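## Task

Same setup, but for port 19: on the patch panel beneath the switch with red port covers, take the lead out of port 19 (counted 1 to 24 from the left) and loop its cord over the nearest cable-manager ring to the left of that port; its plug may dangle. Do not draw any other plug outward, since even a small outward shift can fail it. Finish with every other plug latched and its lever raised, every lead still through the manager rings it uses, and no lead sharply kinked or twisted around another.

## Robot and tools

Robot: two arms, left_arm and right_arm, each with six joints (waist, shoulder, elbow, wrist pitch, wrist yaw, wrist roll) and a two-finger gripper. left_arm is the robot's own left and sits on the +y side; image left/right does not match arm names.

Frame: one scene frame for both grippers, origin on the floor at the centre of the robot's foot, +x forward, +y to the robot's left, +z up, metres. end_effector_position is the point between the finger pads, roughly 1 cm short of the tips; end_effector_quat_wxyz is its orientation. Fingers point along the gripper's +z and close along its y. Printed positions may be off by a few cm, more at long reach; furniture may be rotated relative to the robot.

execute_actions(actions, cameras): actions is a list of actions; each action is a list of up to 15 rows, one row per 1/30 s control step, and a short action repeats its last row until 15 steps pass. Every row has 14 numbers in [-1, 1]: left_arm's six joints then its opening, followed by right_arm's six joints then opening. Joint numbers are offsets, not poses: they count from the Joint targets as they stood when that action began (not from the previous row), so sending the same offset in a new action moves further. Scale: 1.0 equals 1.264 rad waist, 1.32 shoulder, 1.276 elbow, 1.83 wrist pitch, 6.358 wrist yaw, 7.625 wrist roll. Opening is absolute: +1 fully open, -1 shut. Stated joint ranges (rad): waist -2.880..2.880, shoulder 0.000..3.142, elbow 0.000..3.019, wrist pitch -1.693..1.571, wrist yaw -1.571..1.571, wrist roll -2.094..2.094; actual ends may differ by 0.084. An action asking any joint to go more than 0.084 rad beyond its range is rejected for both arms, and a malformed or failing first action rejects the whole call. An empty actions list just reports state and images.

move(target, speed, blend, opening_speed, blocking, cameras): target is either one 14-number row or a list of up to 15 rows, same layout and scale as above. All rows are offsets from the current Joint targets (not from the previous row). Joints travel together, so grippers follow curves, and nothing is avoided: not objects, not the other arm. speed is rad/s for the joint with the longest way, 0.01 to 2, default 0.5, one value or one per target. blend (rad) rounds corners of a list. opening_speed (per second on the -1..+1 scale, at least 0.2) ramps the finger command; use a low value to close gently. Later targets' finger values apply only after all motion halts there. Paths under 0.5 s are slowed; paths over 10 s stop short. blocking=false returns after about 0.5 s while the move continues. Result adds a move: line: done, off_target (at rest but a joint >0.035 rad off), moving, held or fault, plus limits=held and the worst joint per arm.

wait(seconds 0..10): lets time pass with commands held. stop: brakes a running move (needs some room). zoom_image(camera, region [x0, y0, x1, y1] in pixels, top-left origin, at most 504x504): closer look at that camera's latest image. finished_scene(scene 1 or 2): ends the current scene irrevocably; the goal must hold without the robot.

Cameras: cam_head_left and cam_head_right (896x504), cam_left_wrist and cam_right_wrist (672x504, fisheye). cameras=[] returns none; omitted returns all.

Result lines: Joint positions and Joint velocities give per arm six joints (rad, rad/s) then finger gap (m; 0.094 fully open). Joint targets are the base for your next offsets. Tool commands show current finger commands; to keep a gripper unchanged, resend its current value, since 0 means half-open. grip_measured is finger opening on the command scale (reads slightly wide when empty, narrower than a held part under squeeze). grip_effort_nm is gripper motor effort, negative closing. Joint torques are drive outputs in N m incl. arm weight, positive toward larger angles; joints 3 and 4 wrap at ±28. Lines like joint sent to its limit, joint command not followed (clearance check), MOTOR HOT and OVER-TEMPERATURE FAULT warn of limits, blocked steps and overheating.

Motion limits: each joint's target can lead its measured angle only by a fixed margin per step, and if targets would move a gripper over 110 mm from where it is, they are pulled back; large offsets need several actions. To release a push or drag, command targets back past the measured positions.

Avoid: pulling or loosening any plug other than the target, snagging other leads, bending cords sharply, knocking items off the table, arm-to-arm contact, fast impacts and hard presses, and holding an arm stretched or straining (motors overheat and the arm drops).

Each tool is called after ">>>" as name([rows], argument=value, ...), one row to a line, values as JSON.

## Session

Scene 1 done. On to scene 2.

>>> execute_actions(actions=[])

>>> zoom_image(camera="cam_head_left", region=[340, 170, 680, 360])

>>> zoom_image(camera="cam_head_right", region=[250, 170, 590, 360])

Scene clock: 0.00 s.
left_arm: end_effector_position=(+0.3593, +0.1890, +0.8090) grip_measured=+1.000 grip_effort_nm=n/a end_effector_quat_wxyz=(+0.381, +0.221, +0.666, -0.602) | right_arm: end_effector_position=(+0.5047, -0.3185, +0.9406) grip_measured=+1.000 grip_effort_nm=n/a end_effector_quat_wxyz=(+0.353, +0.214, +0.909, +0.062)
Joint positions: left_arm=[1.48 1.5 0.69 1.521 1.454 0.016 0.094] | right_arm=[-0.968 0.488 0.43 0.69 0.427 -0.021 0.094]
Joint velocities: within noise
Joint torques (N m): no reading
Motor temperatures (°C): left_arm=[26 35 25 22 26 26 28] | right_arm=[30 30 24 23 25 21 23]
Heat: left arm: hottest shoulder 35 °C; right arm: hottest waist 30 °C.
Joint targets: left_arm=[1.481 1.508 0.681 1.523 1.453 0.015] | right_arm=[-0.968 0.487 0.436 0.694 0.427 -0.021]
Tool commands: left_gripper/opening=+1.0 right_gripper/opening=+1.0

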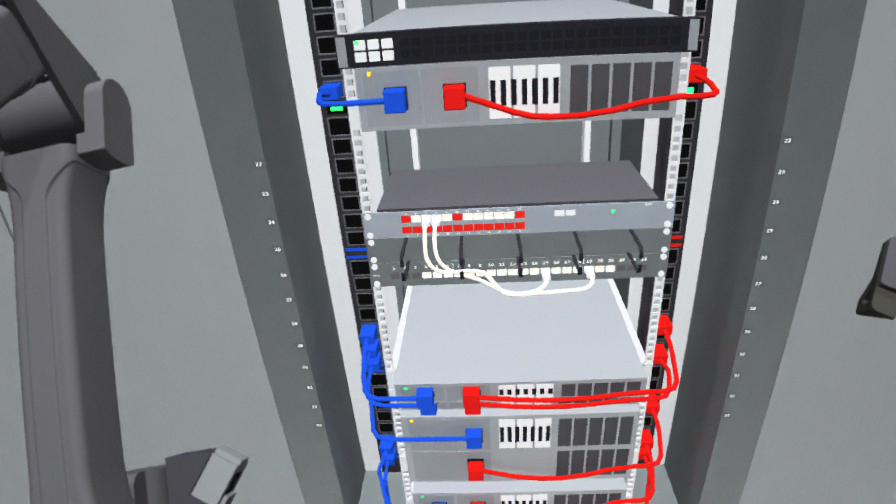

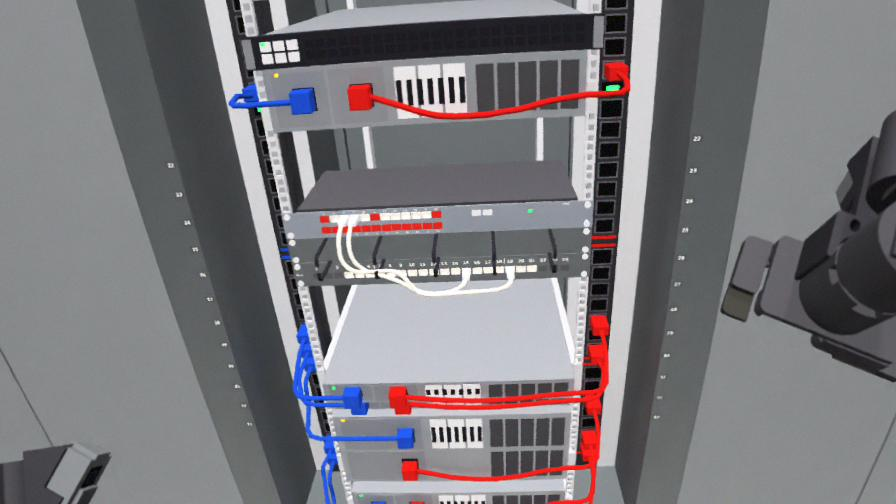

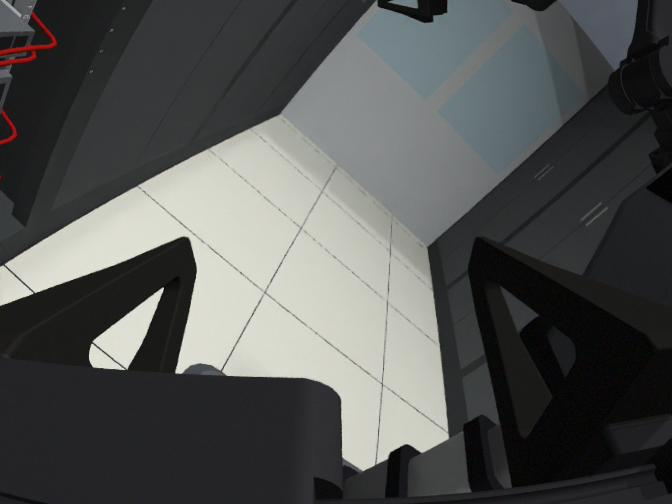

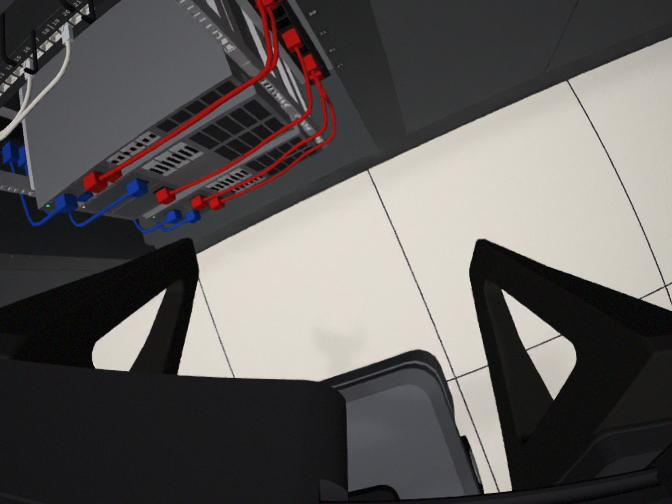

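Scaled by 1.482 from the camera's 896x504 image, which has a finer 1280x720 frame.

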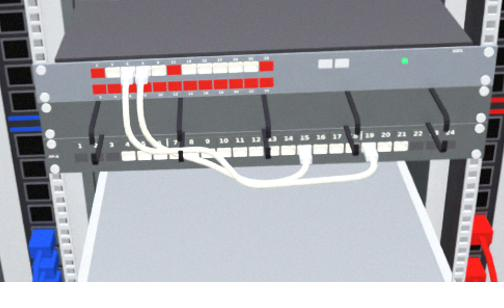

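Scaled by 1.482 from the camera's 896x504 image, which has a finer 1280x720 frame.

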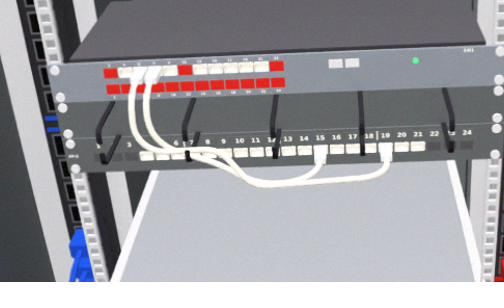

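>>> zoom_image(camera="cam_head_left", region=[390, 200, 520, 300])

>>> zoom_image(camera="cam_head_left", region=[510, 220, 640, 310])

>>> zoom_image(camera="cam_head_right", region=[310, 200, 440, 300])

Scaled by 3.877 from the camera's 896x504 image, which has a finer 1280x720 frame.

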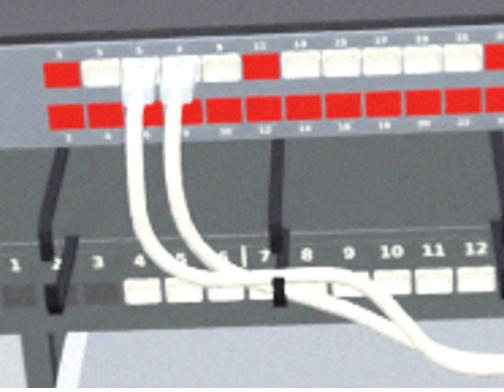

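Scaled by 3.877 from the camera's 896x504 image, which has a finer 1280x720 frame.

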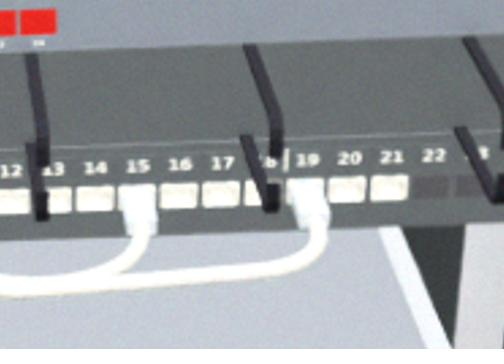

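Scaled by 3.877 from the camera's 896x504 image, which has a finer 1280x720 frame.

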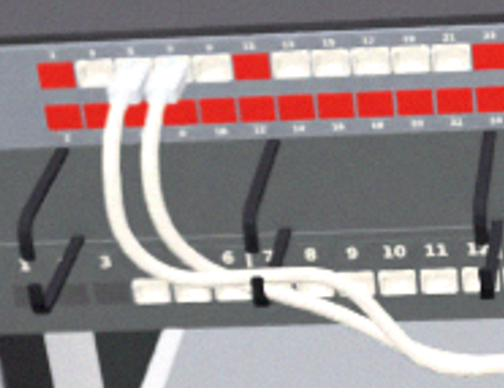

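>>> move([
  [-0.384,0.1013,0.4295,-0.1243,-0.1438,-0.0732,-0.3,0.0515,0.5648,0.5217,0.2225,-0.0544,0.0853,-0.2],
  [-0.5483,0.1447,0.6136,-0.1776,-0.2054,-0.1045,-0.3,0.0736,0.8068,0.7453,0.3178,-0.0777,0.1218,-0.2],
], speed=[0.7,0.4], blend=[0.1,0])

>>> zoom_image(camera="cam_right_wrist", region=[150, 0, 450, 320])

Scene clock: 118.80 s.
left_arm: end_effector_position=(+0.7279, -0.0051, +0.8072) grip_measured=-0.298 grip_effort_nm=-0.110 end_effector_quat_wxyz=(+0.373, -0.439, +0.617, -0.536) | right_arm: end_effector_position=(+0.7514, -0.0971, +0.8109) grip_measured=-0.199 grip_effort_nm=-0.042 end_effector_quat_wxyz=(+0.407, +0.495, +0.586, +0.496)
Joint positions: left_arm=[0.799 1.666 1.453 1.206 0.152 -0.768 0.033] | right_arm=[-0.897 1.54 1.371 1.258 -0.064 0.893 0.038]
Joint velocities: within noise
Joint torques (N m): left_arm=[-14.8 -10.17 2.35 0.96 0.32 -0.06] | right_arm=[11.87 -13.39 2.95 2.1 -0.52 0.25]
Motor temperatures (°C): left_arm=[26 36 28 22 26 26 27] | right_arm=[30 31 25 23 25 21 23]
Heat: left arm: hottest shoulder 36 °C; right arm: hottest shoulder 31 °C.
Joint targets: left_arm=[0.788 1.699 1.464 1.198 0.147 -0.781] | right_arm=[-0.875 1.552 1.387 1.275 -0.067 0.908]
move: done

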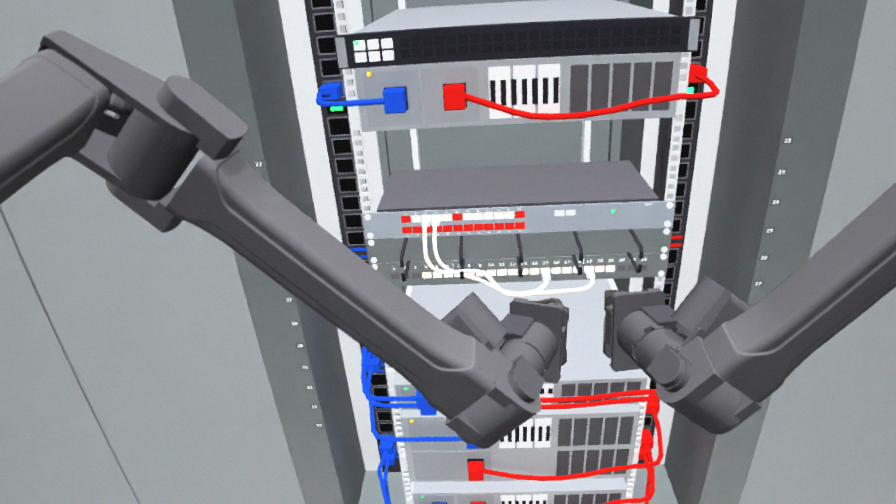

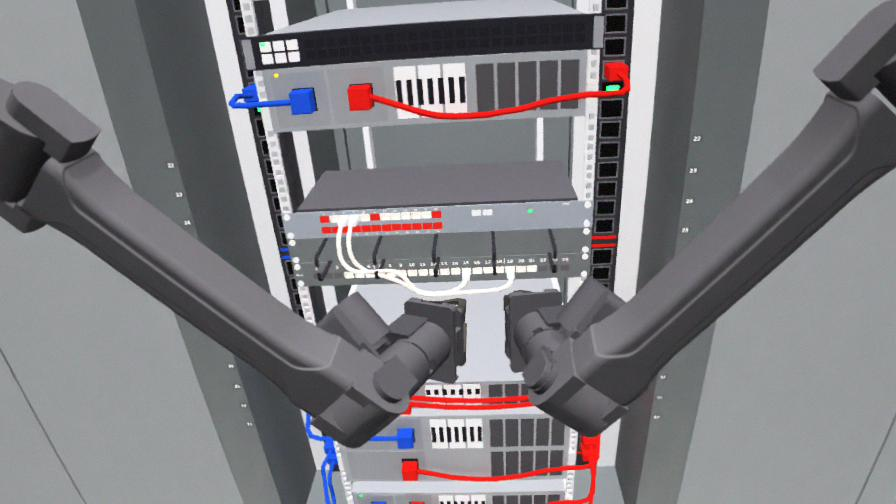

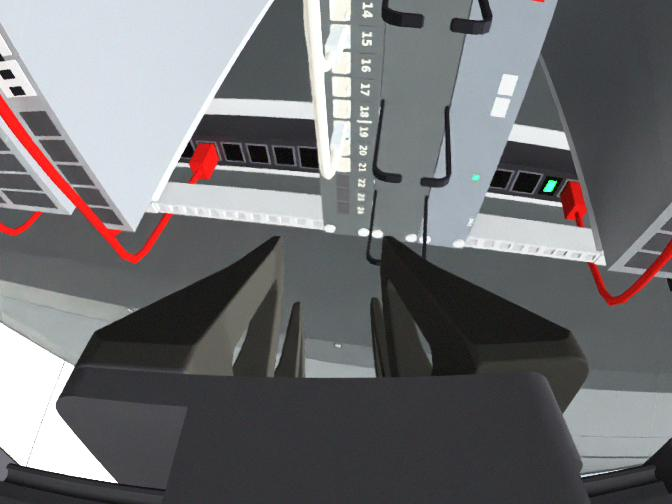

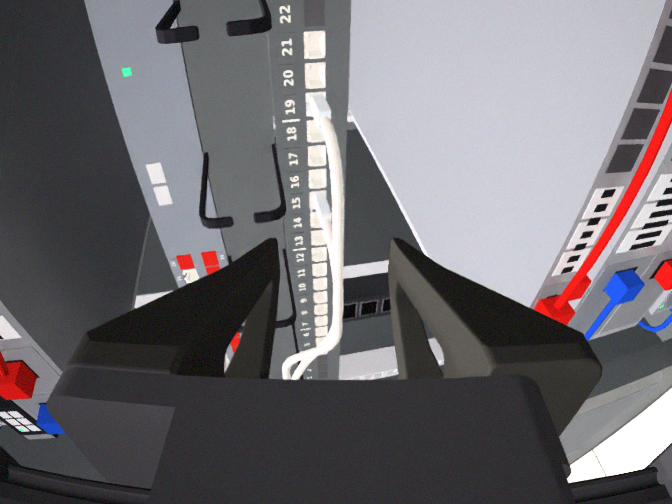

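Scaled by 1.575 from the camera's 672x504 image, which has a finer 960x720 frame.

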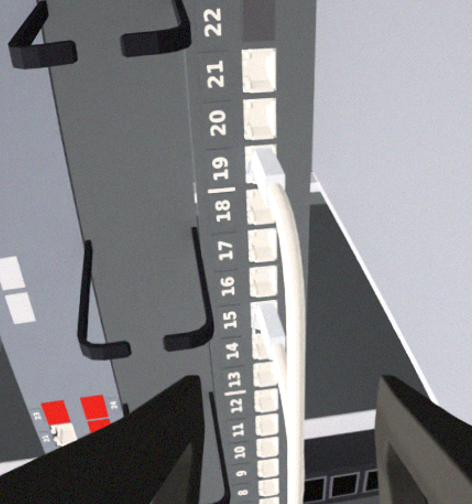

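>>> move(target=[0,0,0,0,0,0,-0.3,-0.0012,0.036,0.165,-0.098,-0.0005,0,-0.4], speed=0.25, cameras=["cam_right_wrist"])

>>> zoom_image(camera="cam_right_wrist", region=[220, 80, 440, 320])

Scene clock: 186.50 s.
left_arm: end_effector_position=(+0.7278, -0.0052, +0.8071) grip_measured=-0.298 grip_effort_nm=-0.115 end_effector_quat_wxyz=(+0.373, -0.440, +0.617, -0.536) | right_arm: end_effector_position=(+0.8157, -0.0971, +0.8084) grip_measured=-0.398 grip_effort_nm=-0.046 end_effector_quat_wxyz=(+0.412, +0.494, +0.581, +0.499)
Joint positions: left_arm=[0.799 1.666 1.453 1.205 0.151 -0.769 0.033] | right_arm=[-0.897 1.577 1.575 1.106 -0.068 0.895 0.028]
Joint velocities: within noise
Joint torques (N m): left_arm=[-14.68 -10.29 2.29 1.03 0.34 -0.07] | right_arm=[12.34 -14.04 4.67 1.01 -0.52 0.24]
Motor temperatures (°C): left_arm=[28 37 26 22 26 26 27] | right_arm=[31 33 25 23 25 21 23]
Heat: left arm: hottest shoulder 37 °C; right arm: hottest shoulder 33 °C.
Joint targets: left_arm=[0.788 1.699 1.464 1.198 0.147 -0.781] | right_arm=[-0.877 1.600 1.597 1.096 -0.071 0.908]
move: done
Images, in order (width x height): cam_right_wrist 672x504.

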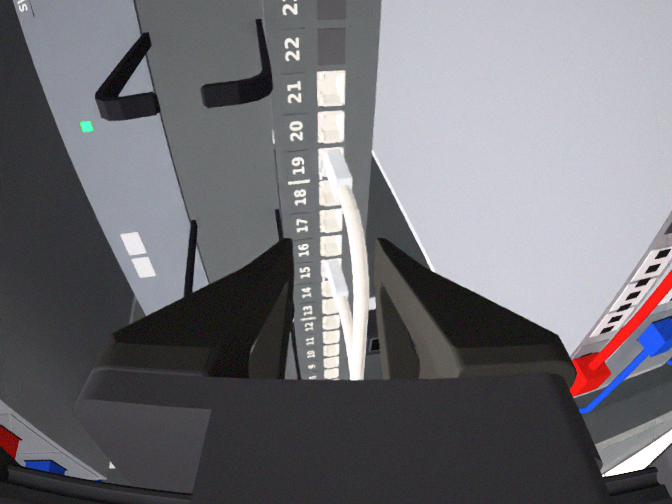

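Scaled by 2.100 from the camera's 672x504 image, which has a finer 960x720 frame.

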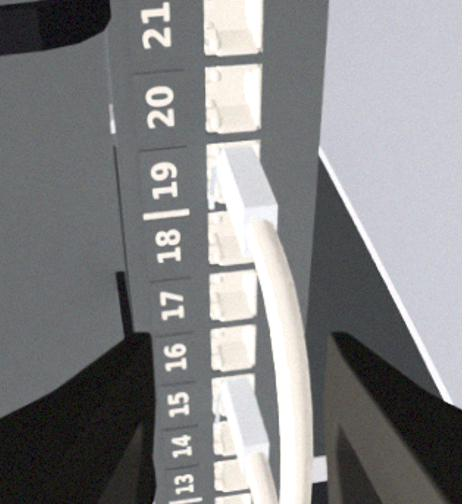

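>>> move(target=[0,0,0,0,0,0,-0.3,-0.0016,0.0367,0.1166,-0.0548,0,0,-0.4], speed=0.15, cameras=["cam_right_wrist"])

>>> zoom_image(camera="cam_right_wrist", region=[240, 120, 440, 320])

Scene clock: 225.67 s.
left_arm: end_effector_position=(+0.7278, -0.0052, +0.8071) grip_measured=-0.298 grip_effort_nm=-0.110 end_effector_quat_wxyz=(+0.373, -0.440, +0.617, -0.536) | right_arm: end_effector_position=(+0.8513, -0.0925, +0.8006) grip_measured=-0.399 grip_effort_nm=-0.046 end_effector_quat_wxyz=(+0.410, +0.494, +0.582, +0.499)
Joint positions: left_arm=[0.799 1.666 1.453 1.205 0.151 -0.769 0.033] | right_arm=[-0.897 1.625 1.718 1.006 -0.068 0.895 0.028]
Joint velocities: within noise
Joint torques (N m): left_arm=[-14.68 -10.23 2.35 1.01 0.34 -0.08] | right_arm=[12.34 -15.03 5.78 1.06 -0.51 0.24]
Motor temperatures (°C): left_arm=[28 37 26 22 26 26 27] | right_arm=[32 34 25 23 25 21 23]
Heat: left arm: hottest shoulder 37 °C; right arm: hottest shoulder 34 °C.
Joint targets: left_arm=[0.788 1.699 1.464 1.198 0.147 -0.781] | right_arm=[-0.879 1.648 1.746 0.996 -0.070 0.908]
move: done
Images, in order (width x height): cam_right_wrist 672x504.

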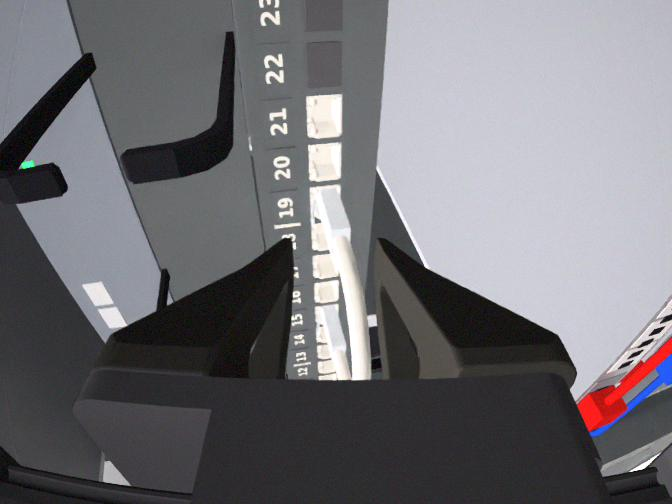

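Scaled by 2.520 from the camera's 672x504 image, which has a finer 960x720 frame.

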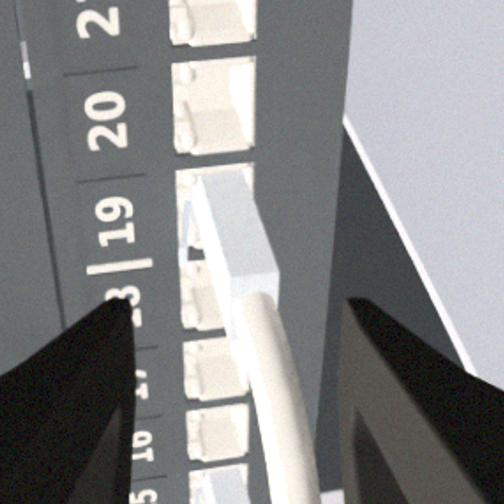

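>>> move(target=[0,0,0,0,0,0,-0.3,-0.0372,-0.0348,0,-0.0038,0,0,-0.4], speed=0.1, cameras=["cam_right_wrist"])

>>> zoom_image(camera="cam_right_wrist", region=[240, 120, 440, 320])

Scene clock: 256.10 s.
left_arm: end_effector_position=(+0.7278, -0.0052, +0.8071) grip_measured=-0.298 grip_effort_nm=-0.115 end_effector_quat_wxyz=(+0.373, -0.440, +0.617, -0.536) | right_arm: end_effector_position=(+0.8506, -0.0961, +0.7951) grip_measured=-0.399 grip_effort_nm=-0.042 end_effector_quat_wxyz=(+0.409, +0.493, +0.587, +0.494)
Joint positions: left_arm=[0.799 1.666 1.453 1.205 0.151 -0.769 0.033] | right_arm=[-0.907 1.625 1.718 0.998 -0.068 0.895 0.028]
Joint velocities: within noise
Joint torques (N m): left_arm=[-14.74 -10.34 2.28 1.03 0.35 -0.08] | right_arm=[8.94 -18.9 5.76 1.07 -0.49 0.23]
Motor temperatures (°C): left_arm=[29 37 26 22 26 26 27] | right_arm=[32 33 27 23 26 21 23]
Heat: left arm: hottest shoulder 37 °C; right arm: hottest shoulder 33 °C.
Joint targets: left_arm=[0.788 1.699 1.464 1.198 0.147 -0.781] | right_arm=[-0.926 1.602 1.746 0.989 -0.070 0.908]
move: done
Images, in order (width x height): cam_right_wrist 672x504.

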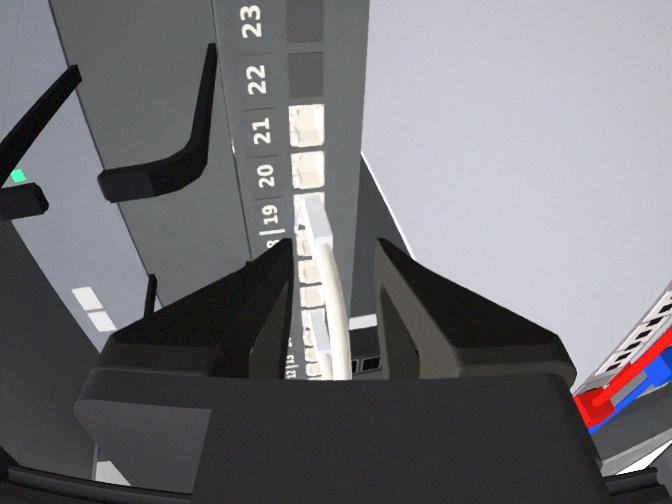

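Scaled by 2.520 from the camera's 672x504 image, which has a finer 960x720 frame.

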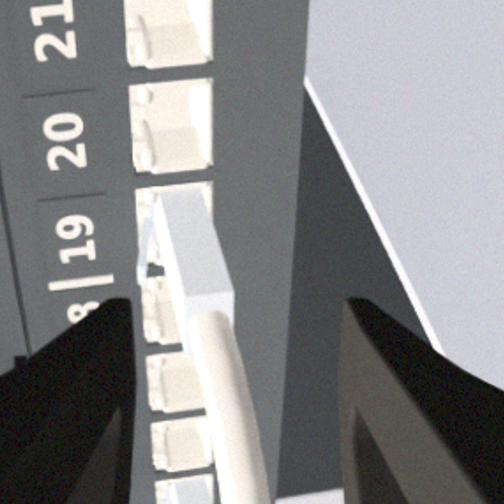

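>>> move(target=[0,0,0,0,0,0,-0.3,-0.0032,-0.0129,-0.0455,-0.0027,0,0,-0.4], speed=0.1, cameras=["cam_right_wrist"])

>>> zoom_image(camera="cam_right_wrist", region=[240, 120, 440, 320])

Scene clock: 269.63 s.
left_arm: end_effector_position=(+0.7278, -0.0052, +0.8071) grip_measured=-0.298 grip_effort_nm=-0.115 end_effector_quat_wxyz=(+0.373, -0.440, +0.617, -0.536) | right_arm: end_effector_position=(+0.8474, -0.0987, +0.7961) grip_measured=-0.399 grip_effort_nm=-0.042 end_effector_quat_wxyz=(+0.405, +0.493, +0.591, +0.493)
Joint positions: left_arm=[0.799 1.666 1.453 1.205 0.151 -0.769 0.033] | right_arm=[-0.91 1.609 1.696 0.993 -0.068 0.895 0.028]
Joint velocities: within noise
Joint torques (N m): left_arm=[-14.51 -10.4 2.3 1.02 0.34 -0.08] | right_arm=[9.23 -19.14 2.77 1.06 -0.5 0.24]
Motor temperatures (°C): left_arm=[29 37 25 22 26 26 27] | right_arm=[31 33 27 23 26 21 23]
Heat: left arm: hottest shoulder 37 °C; right arm: hottest shoulder 33 °C.
Joint targets: left_arm=[0.788 1.699 1.464 1.198 0.147 -0.781] | right_arm=[-0.930 1.585 1.688 0.983 -0.070 0.908]
move: done
Images, in order (width x height): cam_right_wrist 672x504.

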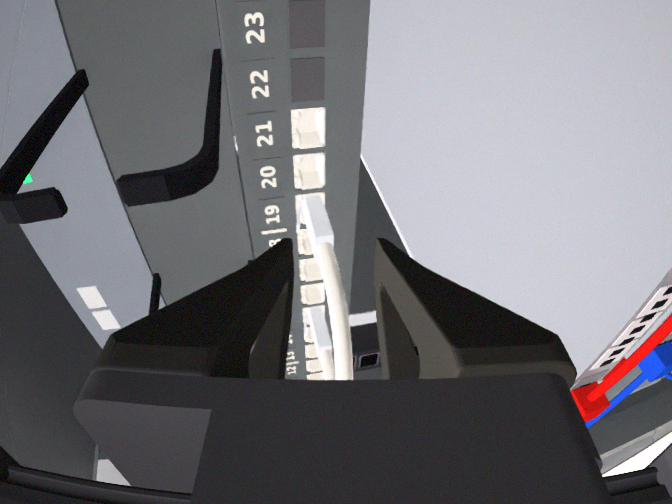

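Scaled by 2.520 from the camera's 672x504 image, which has a finer 960x720 frame.

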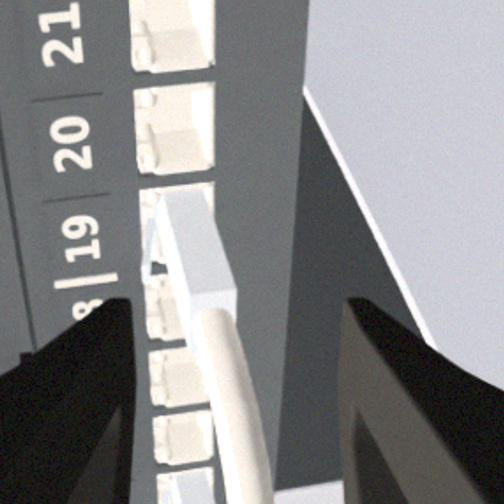

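>>> move(target=[0,0,0,0,0,0,-0.3,-0.0016,-0.0105,-0.003,-0.0044,0,0,-0.4], speed=0.1, cameras=["cam_right_wrist"])

>>> zoom_image(camera="cam_right_wrist", region=[240, 120, 440, 320])

Scene clock: 294.63 s.
left_arm: end_effector_position=(+0.7278, -0.0052, +0.8071) grip_measured=-0.298 grip_effort_nm=-0.115 end_effector_quat_wxyz=(+0.373, -0.440, +0.617, -0.536) | right_arm: end_effector_position=(+0.8529, -0.1052, +0.8024) grip_measured=-0.399 grip_effort_nm=-0.042 end_effector_quat_wxyz=(+0.409, +0.493, +0.589, +0.493)
Joint positions: left_arm=[0.799 1.666 1.453 1.205 0.151 -0.769 0.033] | right_arm=[-0.911 1.595 1.696 0.985 -0.068 0.895 0.028]
Joint velocities: within noise
Joint torques (N m): left_arm=[-14.74 -10.34 2.3 0.96 0.34 -0.08] | right_arm=[9.05 -19.19 2.55 1.09 -0.51 0.23]
Motor temperatures (°C): left_arm=[29 37 25 22 26 26 27] | right_arm=[31 38 26 23 26 21 23]
Heat: left arm: hottest shoulder 37 °C; right arm: hottest shoulder 38 °C.
Joint targets: left_arm=[0.788 1.699 1.464 1.198 0.147 -0.781] | right_arm=[-0.932 1.571 1.684 0.976 -0.070 0.908]
move: done
Images, in order (width x height): cam_right_wrist 672x504.

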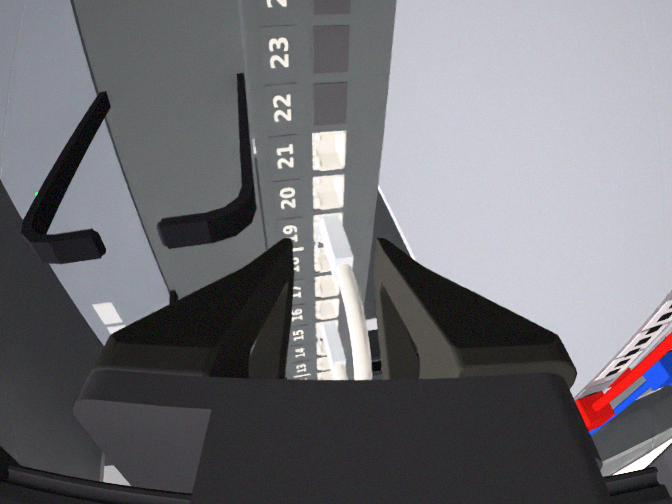

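Scaled by 2.520 from the camera's 672x504 image, which has a finer 960x720 frame.

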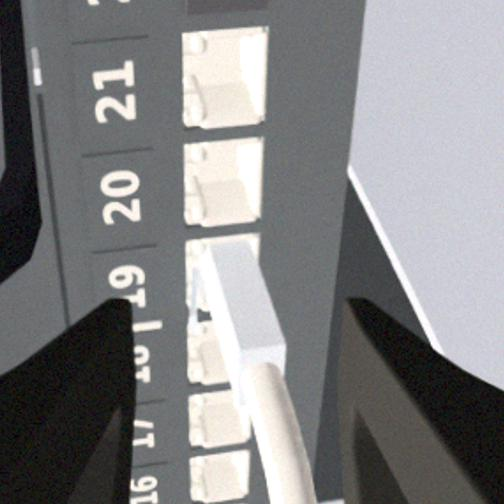

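>>> move(target=[0,0,0,0,0,0,-0.3,0,0,0,0,0,0,-0.97], opening_speed=0.3, cameras=["cam_right_wrist"])

>>> zoom_image(camera="cam_right_wrist", region=[240, 120, 440, 320])

Scene clock: 305.83 s.
left_arm: end_effector_position=(+0.7278, -0.0052, +0.8071) grip_measured=-0.298 grip_effort_nm=-0.115 end_effector_quat_wxyz=(+0.372, -0.440, +0.617, -0.536) | right_arm: end_effector_position=(+0.8529, -0.1052, +0.8023) grip_measured=-0.967 grip_effort_nm=-0.081 end_effector_quat_wxyz=(+0.408, +0.493, +0.589, +0.493)
Joint positions: left_arm=[0.799 1.666 1.453 1.205 0.151 -0.77 0.033] | right_arm=[-0.911 1.595 1.696 0.985 -0.068 0.895 0.002]
Joint velocities: within noise
Joint torques (N m): left_arm=[-14.74 -10.29 2.35 0.98 0.36 -0.08] | right_arm=[9 -19.14 2.58 0.99 -0.49 0.21]
Motor temperatures (°C): left_arm=[29 37 25 22 26 26 27] | right_arm=[31 39 26 23 26 21 23]
Heat: left arm: hottest shoulder 37 °C; right arm: hottest shoulder 39 °C.
Joint targets: left_arm=[0.788 1.699 1.464 1.198 0.147 -0.781] | right_arm=[-0.932 1.571 1.684 0.976 -0.070 0.908]
move: done
Images, in order (width x height): cam_right_wrist 672x504.

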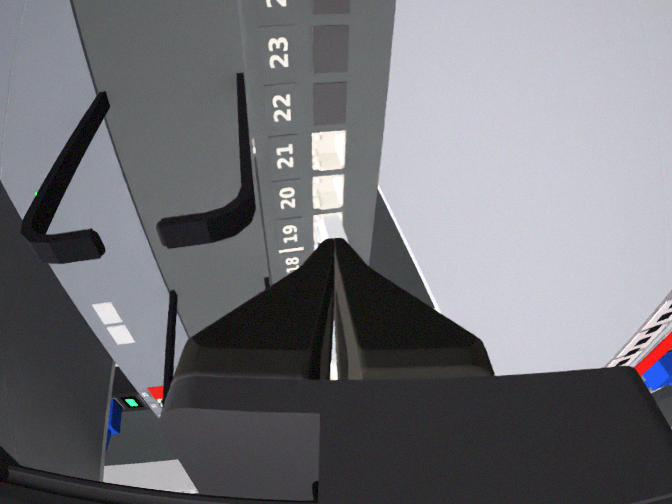

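Scaled by 2.520 from the camera's 672x504 image, which has a finer 960x720 frame.

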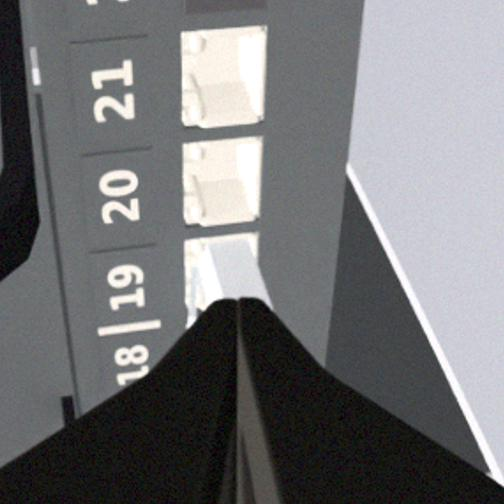

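>>> move([
  [0,0,0,0,0,0,-0.3,0,0,0,0,0,0,-0.4],
  [0,0,0,0,0,0,-0.3,0.0451,0.0538,0.0478,-0.006,0,0,-0.4],
], speed=0.15, cameras=["cam_right_wrist"])

>>> zoom_image(camera="cam_right_wrist", region=[240, 120, 440, 320])

Scene clock: 320.40 s.
left_arm: end_effector_position=(+0.7278, -0.0052, +0.8071) grip_measured=-0.298 grip_effort_nm=-0.115 end_effector_quat_wxyz=(+0.372, -0.440, +0.617, -0.536) | right_arm: end_effector_position=(+0.8494, -0.0870, +0.7956) grip_measured=-0.401 grip_effort_nm=0.110 end_effector_quat_wxyz=(+0.397, +0.495, +0.591, +0.497)
Joint positions: left_arm=[0.799 1.666 1.453 1.205 0.151 -0.77 0.033] | right_arm=[-0.895 1.624 1.718 0.974 -0.068 0.895 0.028]
Joint velocities: within noise
Joint torques (N m): left_arm=[-14.74 -10.34 2.29 1.02 0.35 -0.08] | right_arm=[12.86 -15.62 5.76 1.01 -0.52 0.22]
Motor temperatures (°C): left_arm=[29 37 25 22 26 26 27] | right_arm=[31 40 25 23 26 21 23]
Heat: left arm: hottest shoulder 37 °C; right arm: hottest shoulder 40 °C.
Joint targets: left_arm=[0.788 1.699 1.464 1.198 0.147 -0.781] | right_arm=[-0.875 1.642 1.745 0.965 -0.070 0.908]
move: done
Images, in order (width x height): cam_right_wrist 672x504.

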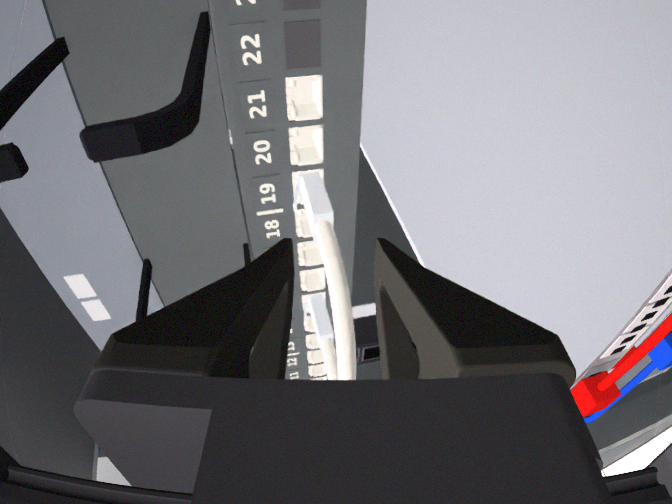

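Scaled by 2.520 from the camera's 672x504 image, which has a finer 960x720 frame.

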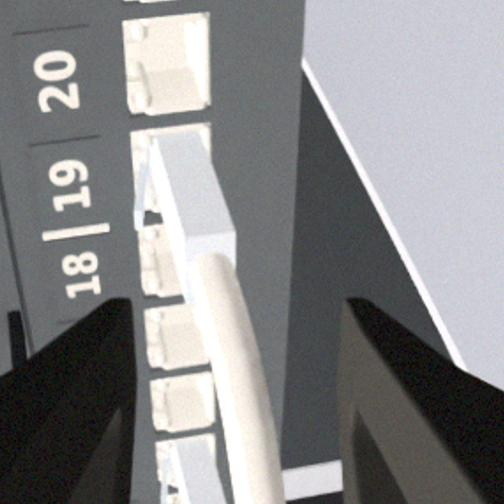

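>>> move(target=[0,0,0,0,0,0,-0.3,-0.0024,0.001,0.0353,-0.0257,0,0,-0.4], speed=0.1, cameras=["cam_right_wrist"])

>>> zoom_image(camera="cam_right_wrist", region=[240, 120, 440, 320])

Scene clock: 348.00 s.
left_arm: end_effector_position=(+0.7278, -0.0052, +0.8071) grip_measured=-0.298 grip_effort_nm=-0.110 end_effector_quat_wxyz=(+0.372, -0.440, +0.617, -0.536) | right_arm: end_effector_position=(+0.8650, -0.0905, +0.7992) grip_measured=-0.401 grip_effort_nm=0.110 end_effector_quat_wxyz=(+0.396, +0.495, +0.592, +0.497)
Joint positions: left_arm=[0.799 1.666 1.453 1.205 0.151 -0.77 0.033] | right_arm=[-0.895 1.624 1.762 0.927 -0.068 0.895 0.028]
Joint velocities: within noise
Joint torques (N m): left_arm=[-14.8 -10.29 2.3 0.99 0.34 -0.09] | right_arm=[12.69 -15.79 6.04 0.95 -0.49 0.23]
Motor temperatures (°C): left_arm=[29 37 25 22 26 26 27] | right_arm=[31 38 26 23 26 21 23]
Heat: left arm: hottest shoulder 37 °C; right arm: hottest shoulder 38 °C.
Joint targets: left_arm=[0.788 1.699 1.464 1.198 0.147 -0.781] | right_arm=[-0.878 1.644 1.790 0.918 -0.070 0.908]
move: done
Images, in order (width x height): cam_right_wrist 672x504.

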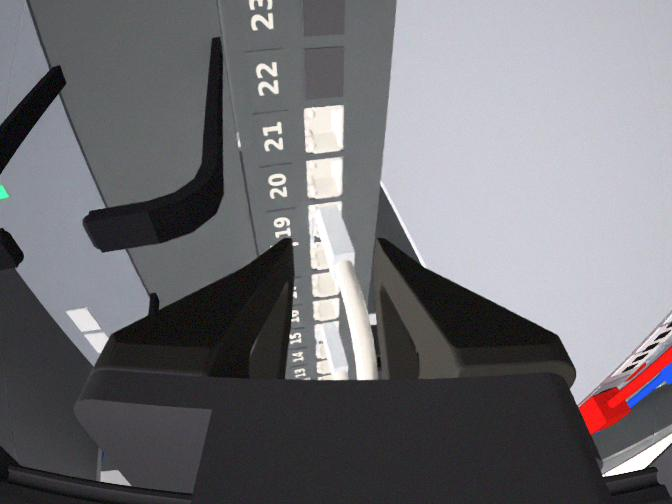

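Scaled by 2.520 from the camera's 672x504 image, which has a finer 960x720 frame.

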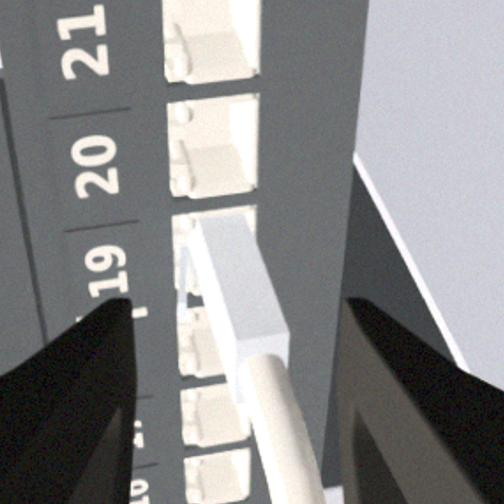

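>>> move(target=[0,0,0,0,0,0,-0.3,0,0,0,0,0,0,-0.97], opening_speed=0.3, cameras=["cam_right_wrist"])

Scene clock: 355.40 s.
left_arm: end_effector_position=(+0.7278, -0.0052, +0.8071) grip_measured=-0.298 grip_effort_nm=-0.115 end_effector_quat_wxyz=(+0.372, -0.440, +0.617, -0.536) | right_arm: end_effector_position=(+0.8641, -0.0892, +0.7983) grip_measured=-0.854 grip_effort_nm=-0.979 end_effector_quat_wxyz=(+0.395, +0.495, +0.593, +0.498)
Joint positions: left_arm=[0.799 1.666 1.453 1.205 0.151 -0.77 0.033] | right_arm=[-0.895 1.626 1.762 0.927 -0.07 0.895 0.007]
Joint velocities: within noise
Joint torques (N m): left_arm=[-14.62 -10.29 2.32 1.03 0.35 -0.08] | right_arm=[12.45 -15.91 6.06 0.99 -0.39 0.23]
Motor temperatures (°C): left_arm=[29 37 25 22 26 26 27] | right_arm=[31 38 26 23 26 21 23]
Heat: left arm: hottest shoulder 37 °C; right arm: hottest shoulder 38 °C.
Joint targets: left_arm=[0.788 1.699 1.464 1.198 0.147 -0.781] | right_arm=[-0.878 1.644 1.790 0.918 -0.070 0.908]
move: done
Images, in order (width x height): cam_right_wrist 672x504.

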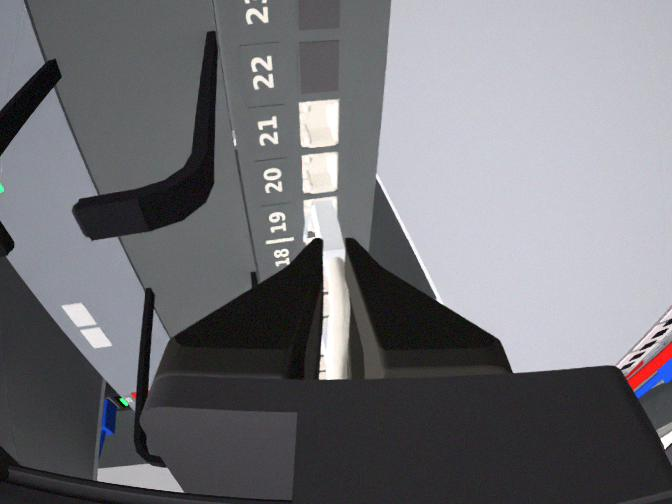

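>>> move(target=[0,0,0,0,0,0,-0.3,-0.0055,-0.0545,-0.1583,0.0798,0,0,-0.97], speed=0.12)

>>> zoom_image(camera="cam_right_wrist", region=[220, 80, 440, 340])

Scene clock: 368.23 s.
left_arm: end_effector_position=(+0.7278, -0.0052, +0.8071) grip_measured=-0.298 grip_effort_nm=-0.110 end_effector_quat_wxyz=(+0.372, -0.440, +0.617, -0.536) | right_arm: end_effector_position=(+0.8576, -0.0882, +0.7969) grip_measured=-0.868 grip_effort_nm=-0.994 end_effector_quat_wxyz=(+0.396, +0.495, +0.592, +0.498)
Joint positions: left_arm=[0.799 1.666 1.453 1.205 0.151 -0.77 0.033] | right_arm=[-0.895 1.626 1.743 0.948 -0.068 0.895 0.006]
Joint velocities: within noise
Joint torques (N m): left_arm=[-14.86 -10.46 2.3 1.02 0.35 -0.09] | right_arm=[12.16 -21.71 -8.98 6.17 -0.47 0.23]
Motor temperatures (°C): left_arm=[29 37 25 22 26 26 27] | right_arm=[31 37 26 23 26 21 24]
Heat: left arm: hottest shoulder 37 °C; right arm: hottest shoulder 37 °C.
Joint targets: left_arm=[0.788 1.699 1.464 1.198 0.147 -0.781] | right_arm=[-0.885 1.572 1.588 1.063 -0.070 0.908]
move: off_target (right_arm); right_arm: the elbow is farthest, 0.155 rad from its target

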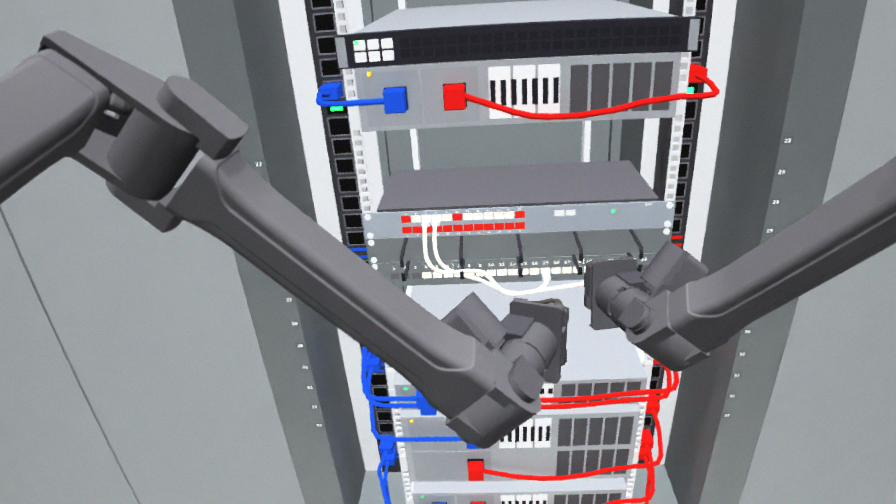

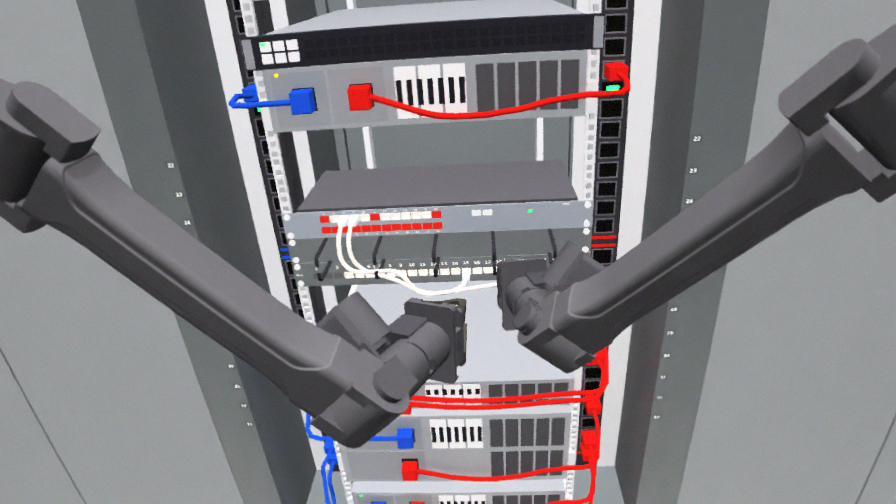

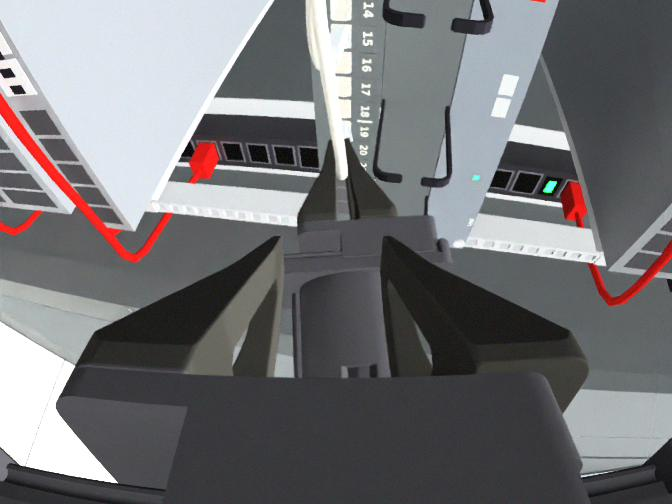

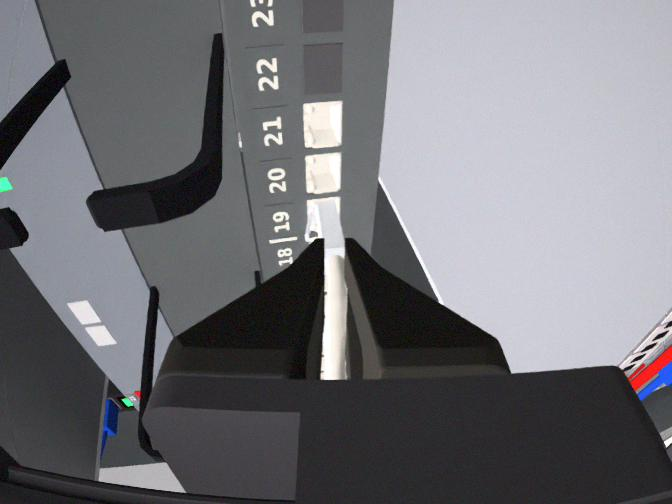

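Scaled by 1.938 from the camera's 672x504 image, which has a finer 960x720 frame.

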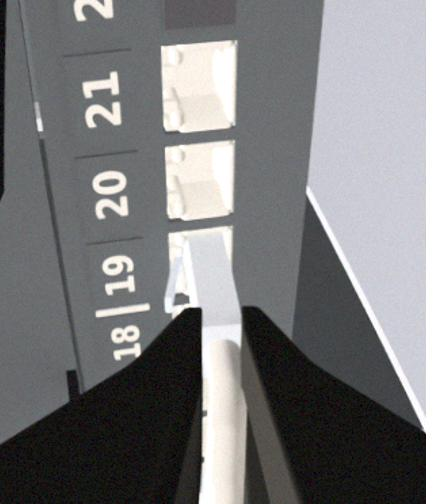

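>>> move([
  [0,0,0,0,0,0,-0.3,0.0055,0.0545,0.1583,-0.0798,0,0,-0.97],
  [0,0,0,0,0,0,-0.3,0.0055,0.0545,0.1583,-0.0798,0,0,-0.4],
], speed=0.5, cameras=["cam_right_wrist"])

>>> zoom_image(camera="cam_right_wrist", region=[240, 160, 400, 300])

Scene clock: 376.30 s.
left_arm: end_effector_position=(+0.7278, -0.0052, +0.8071) grip_measured=-0.298 grip_effort_nm=-0.115 end_effector_quat_wxyz=(+0.372, -0.440, +0.617, -0.536) | right_arm: end_effector_position=(+0.8638, -0.0892, +0.7980) grip_measured=-0.402 grip_effort_nm=0.105 end_effector_quat_wxyz=(+0.395, +0.496, +0.592, +0.497)
Joint positions: left_arm=[0.799 1.666 1.453 1.205 0.151 -0.77 0.033] | right_arm=[-0.894 1.626 1.761 0.927 -0.068 0.896 0.028]
Joint velocities: within noise
Joint torques (N m): left_arm=[-14.8 -10.52 2.29 0.98 0.33 -0.09] | right_arm=[12.57 -16.09 6.17 0.99 -0.51 0.23]
Motor temperatures (°C): left_arm=[29 37 25 22 26 26 27] | right_arm=[32 36 27 23 26 21 24]
Heat: left arm: hottest shoulder 37 °C; right arm: hottest shoulder 36 °C.
Joint targets: left_arm=[0.788 1.699 1.464 1.198 0.147 -0.781] | right_arm=[-0.878 1.644 1.790 0.918 -0.070 0.908]
move: done
Images, in order (width x height): cam_right_wrist 672x504.

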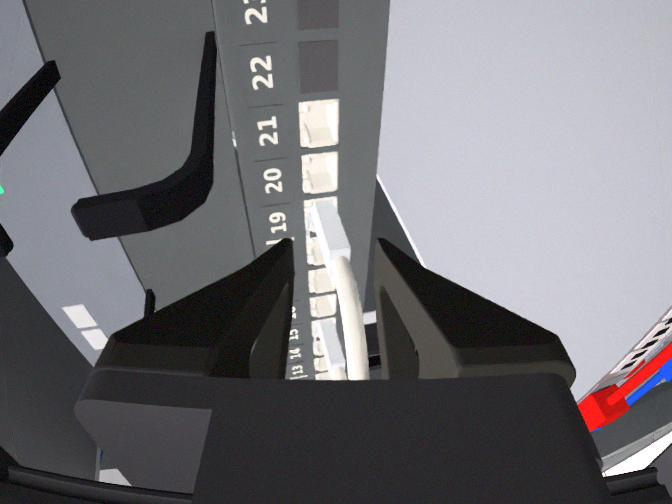

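Scaled by 3.150 from the camera's 672x504 image, which has a finer 960x720 frame.

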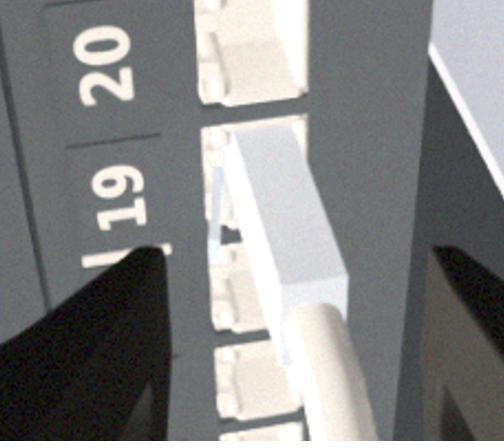

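>>> move([
  [0,0,0,0,0,0,-0.3,-0.001,0.0068,0.0275,-0.014,0,0,-0.4],
  [0,0,0,0,0,0,-0.3,-0.001,0.0068,0.0275,-0.014,0,0,-0.97],
], speed=0.1, opening_speed=0.3, cameras=["cam_right_wrist"])

>>> zoom_image(camera="cam_right_wrist", region=[240, 160, 400, 300])

Scene clock: 394.37 s.
left_arm: end_effector_position=(+0.7278, -0.0052, +0.8071) grip_measured=-0.298 grip_effort_nm=-0.110 end_effector_quat_wxyz=(+0.372, -0.440, +0.617, -0.536) | right_arm: end_effector_position=(+0.8731, -0.0901, +0.7982) grip_measured=-0.826 grip_effort_nm=-0.994 end_effector_quat_wxyz=(+0.394, +0.496, +0.593, +0.497)
Joint positions: left_arm=[0.799 1.666 1.453 1.205 0.151 -0.77 0.033] | right_arm=[-0.894 1.633 1.794 0.9 -0.066 0.896 0.008]
Joint velocities: within noise
Joint torques (N m): left_arm=[-14.86 -10.17 2.32 1.02 0.34 -0.07] | right_arm=[12.22 -16.03 6.48 1.02 -0.56 0.23]
Motor temperatures (°C): left_arm=[29 37 25 22 26 26 27] | right_arm=[32 36 27 23 26 21 24]
Heat: left arm: hottest shoulder 37 °C; right arm: hottest shoulder 36 °C.
Joint targets: left_arm=[0.788 1.699 1.464 1.198 0.147 -0.781] | right_arm=[-0.879 1.653 1.825 0.892 -0.070 0.908]
move: done
Images, in order (width x height): cam_right_wrist 672x504.

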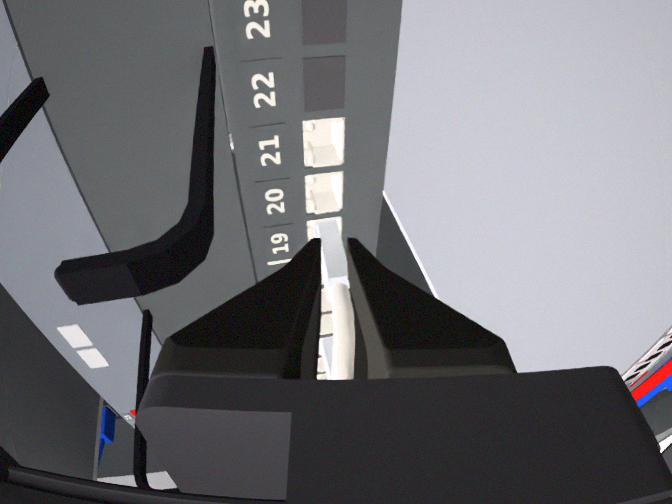

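Scaled by 3.150 from the camera's 672x504 image, which has a finer 960x720 frame.

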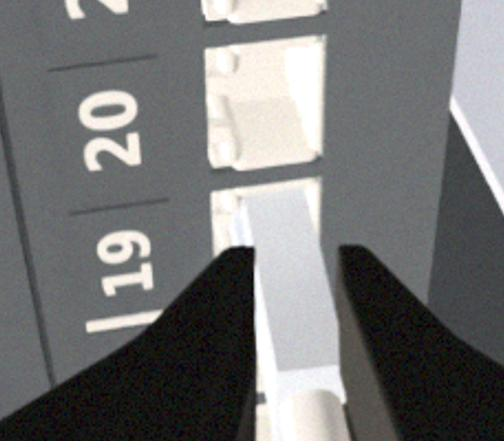

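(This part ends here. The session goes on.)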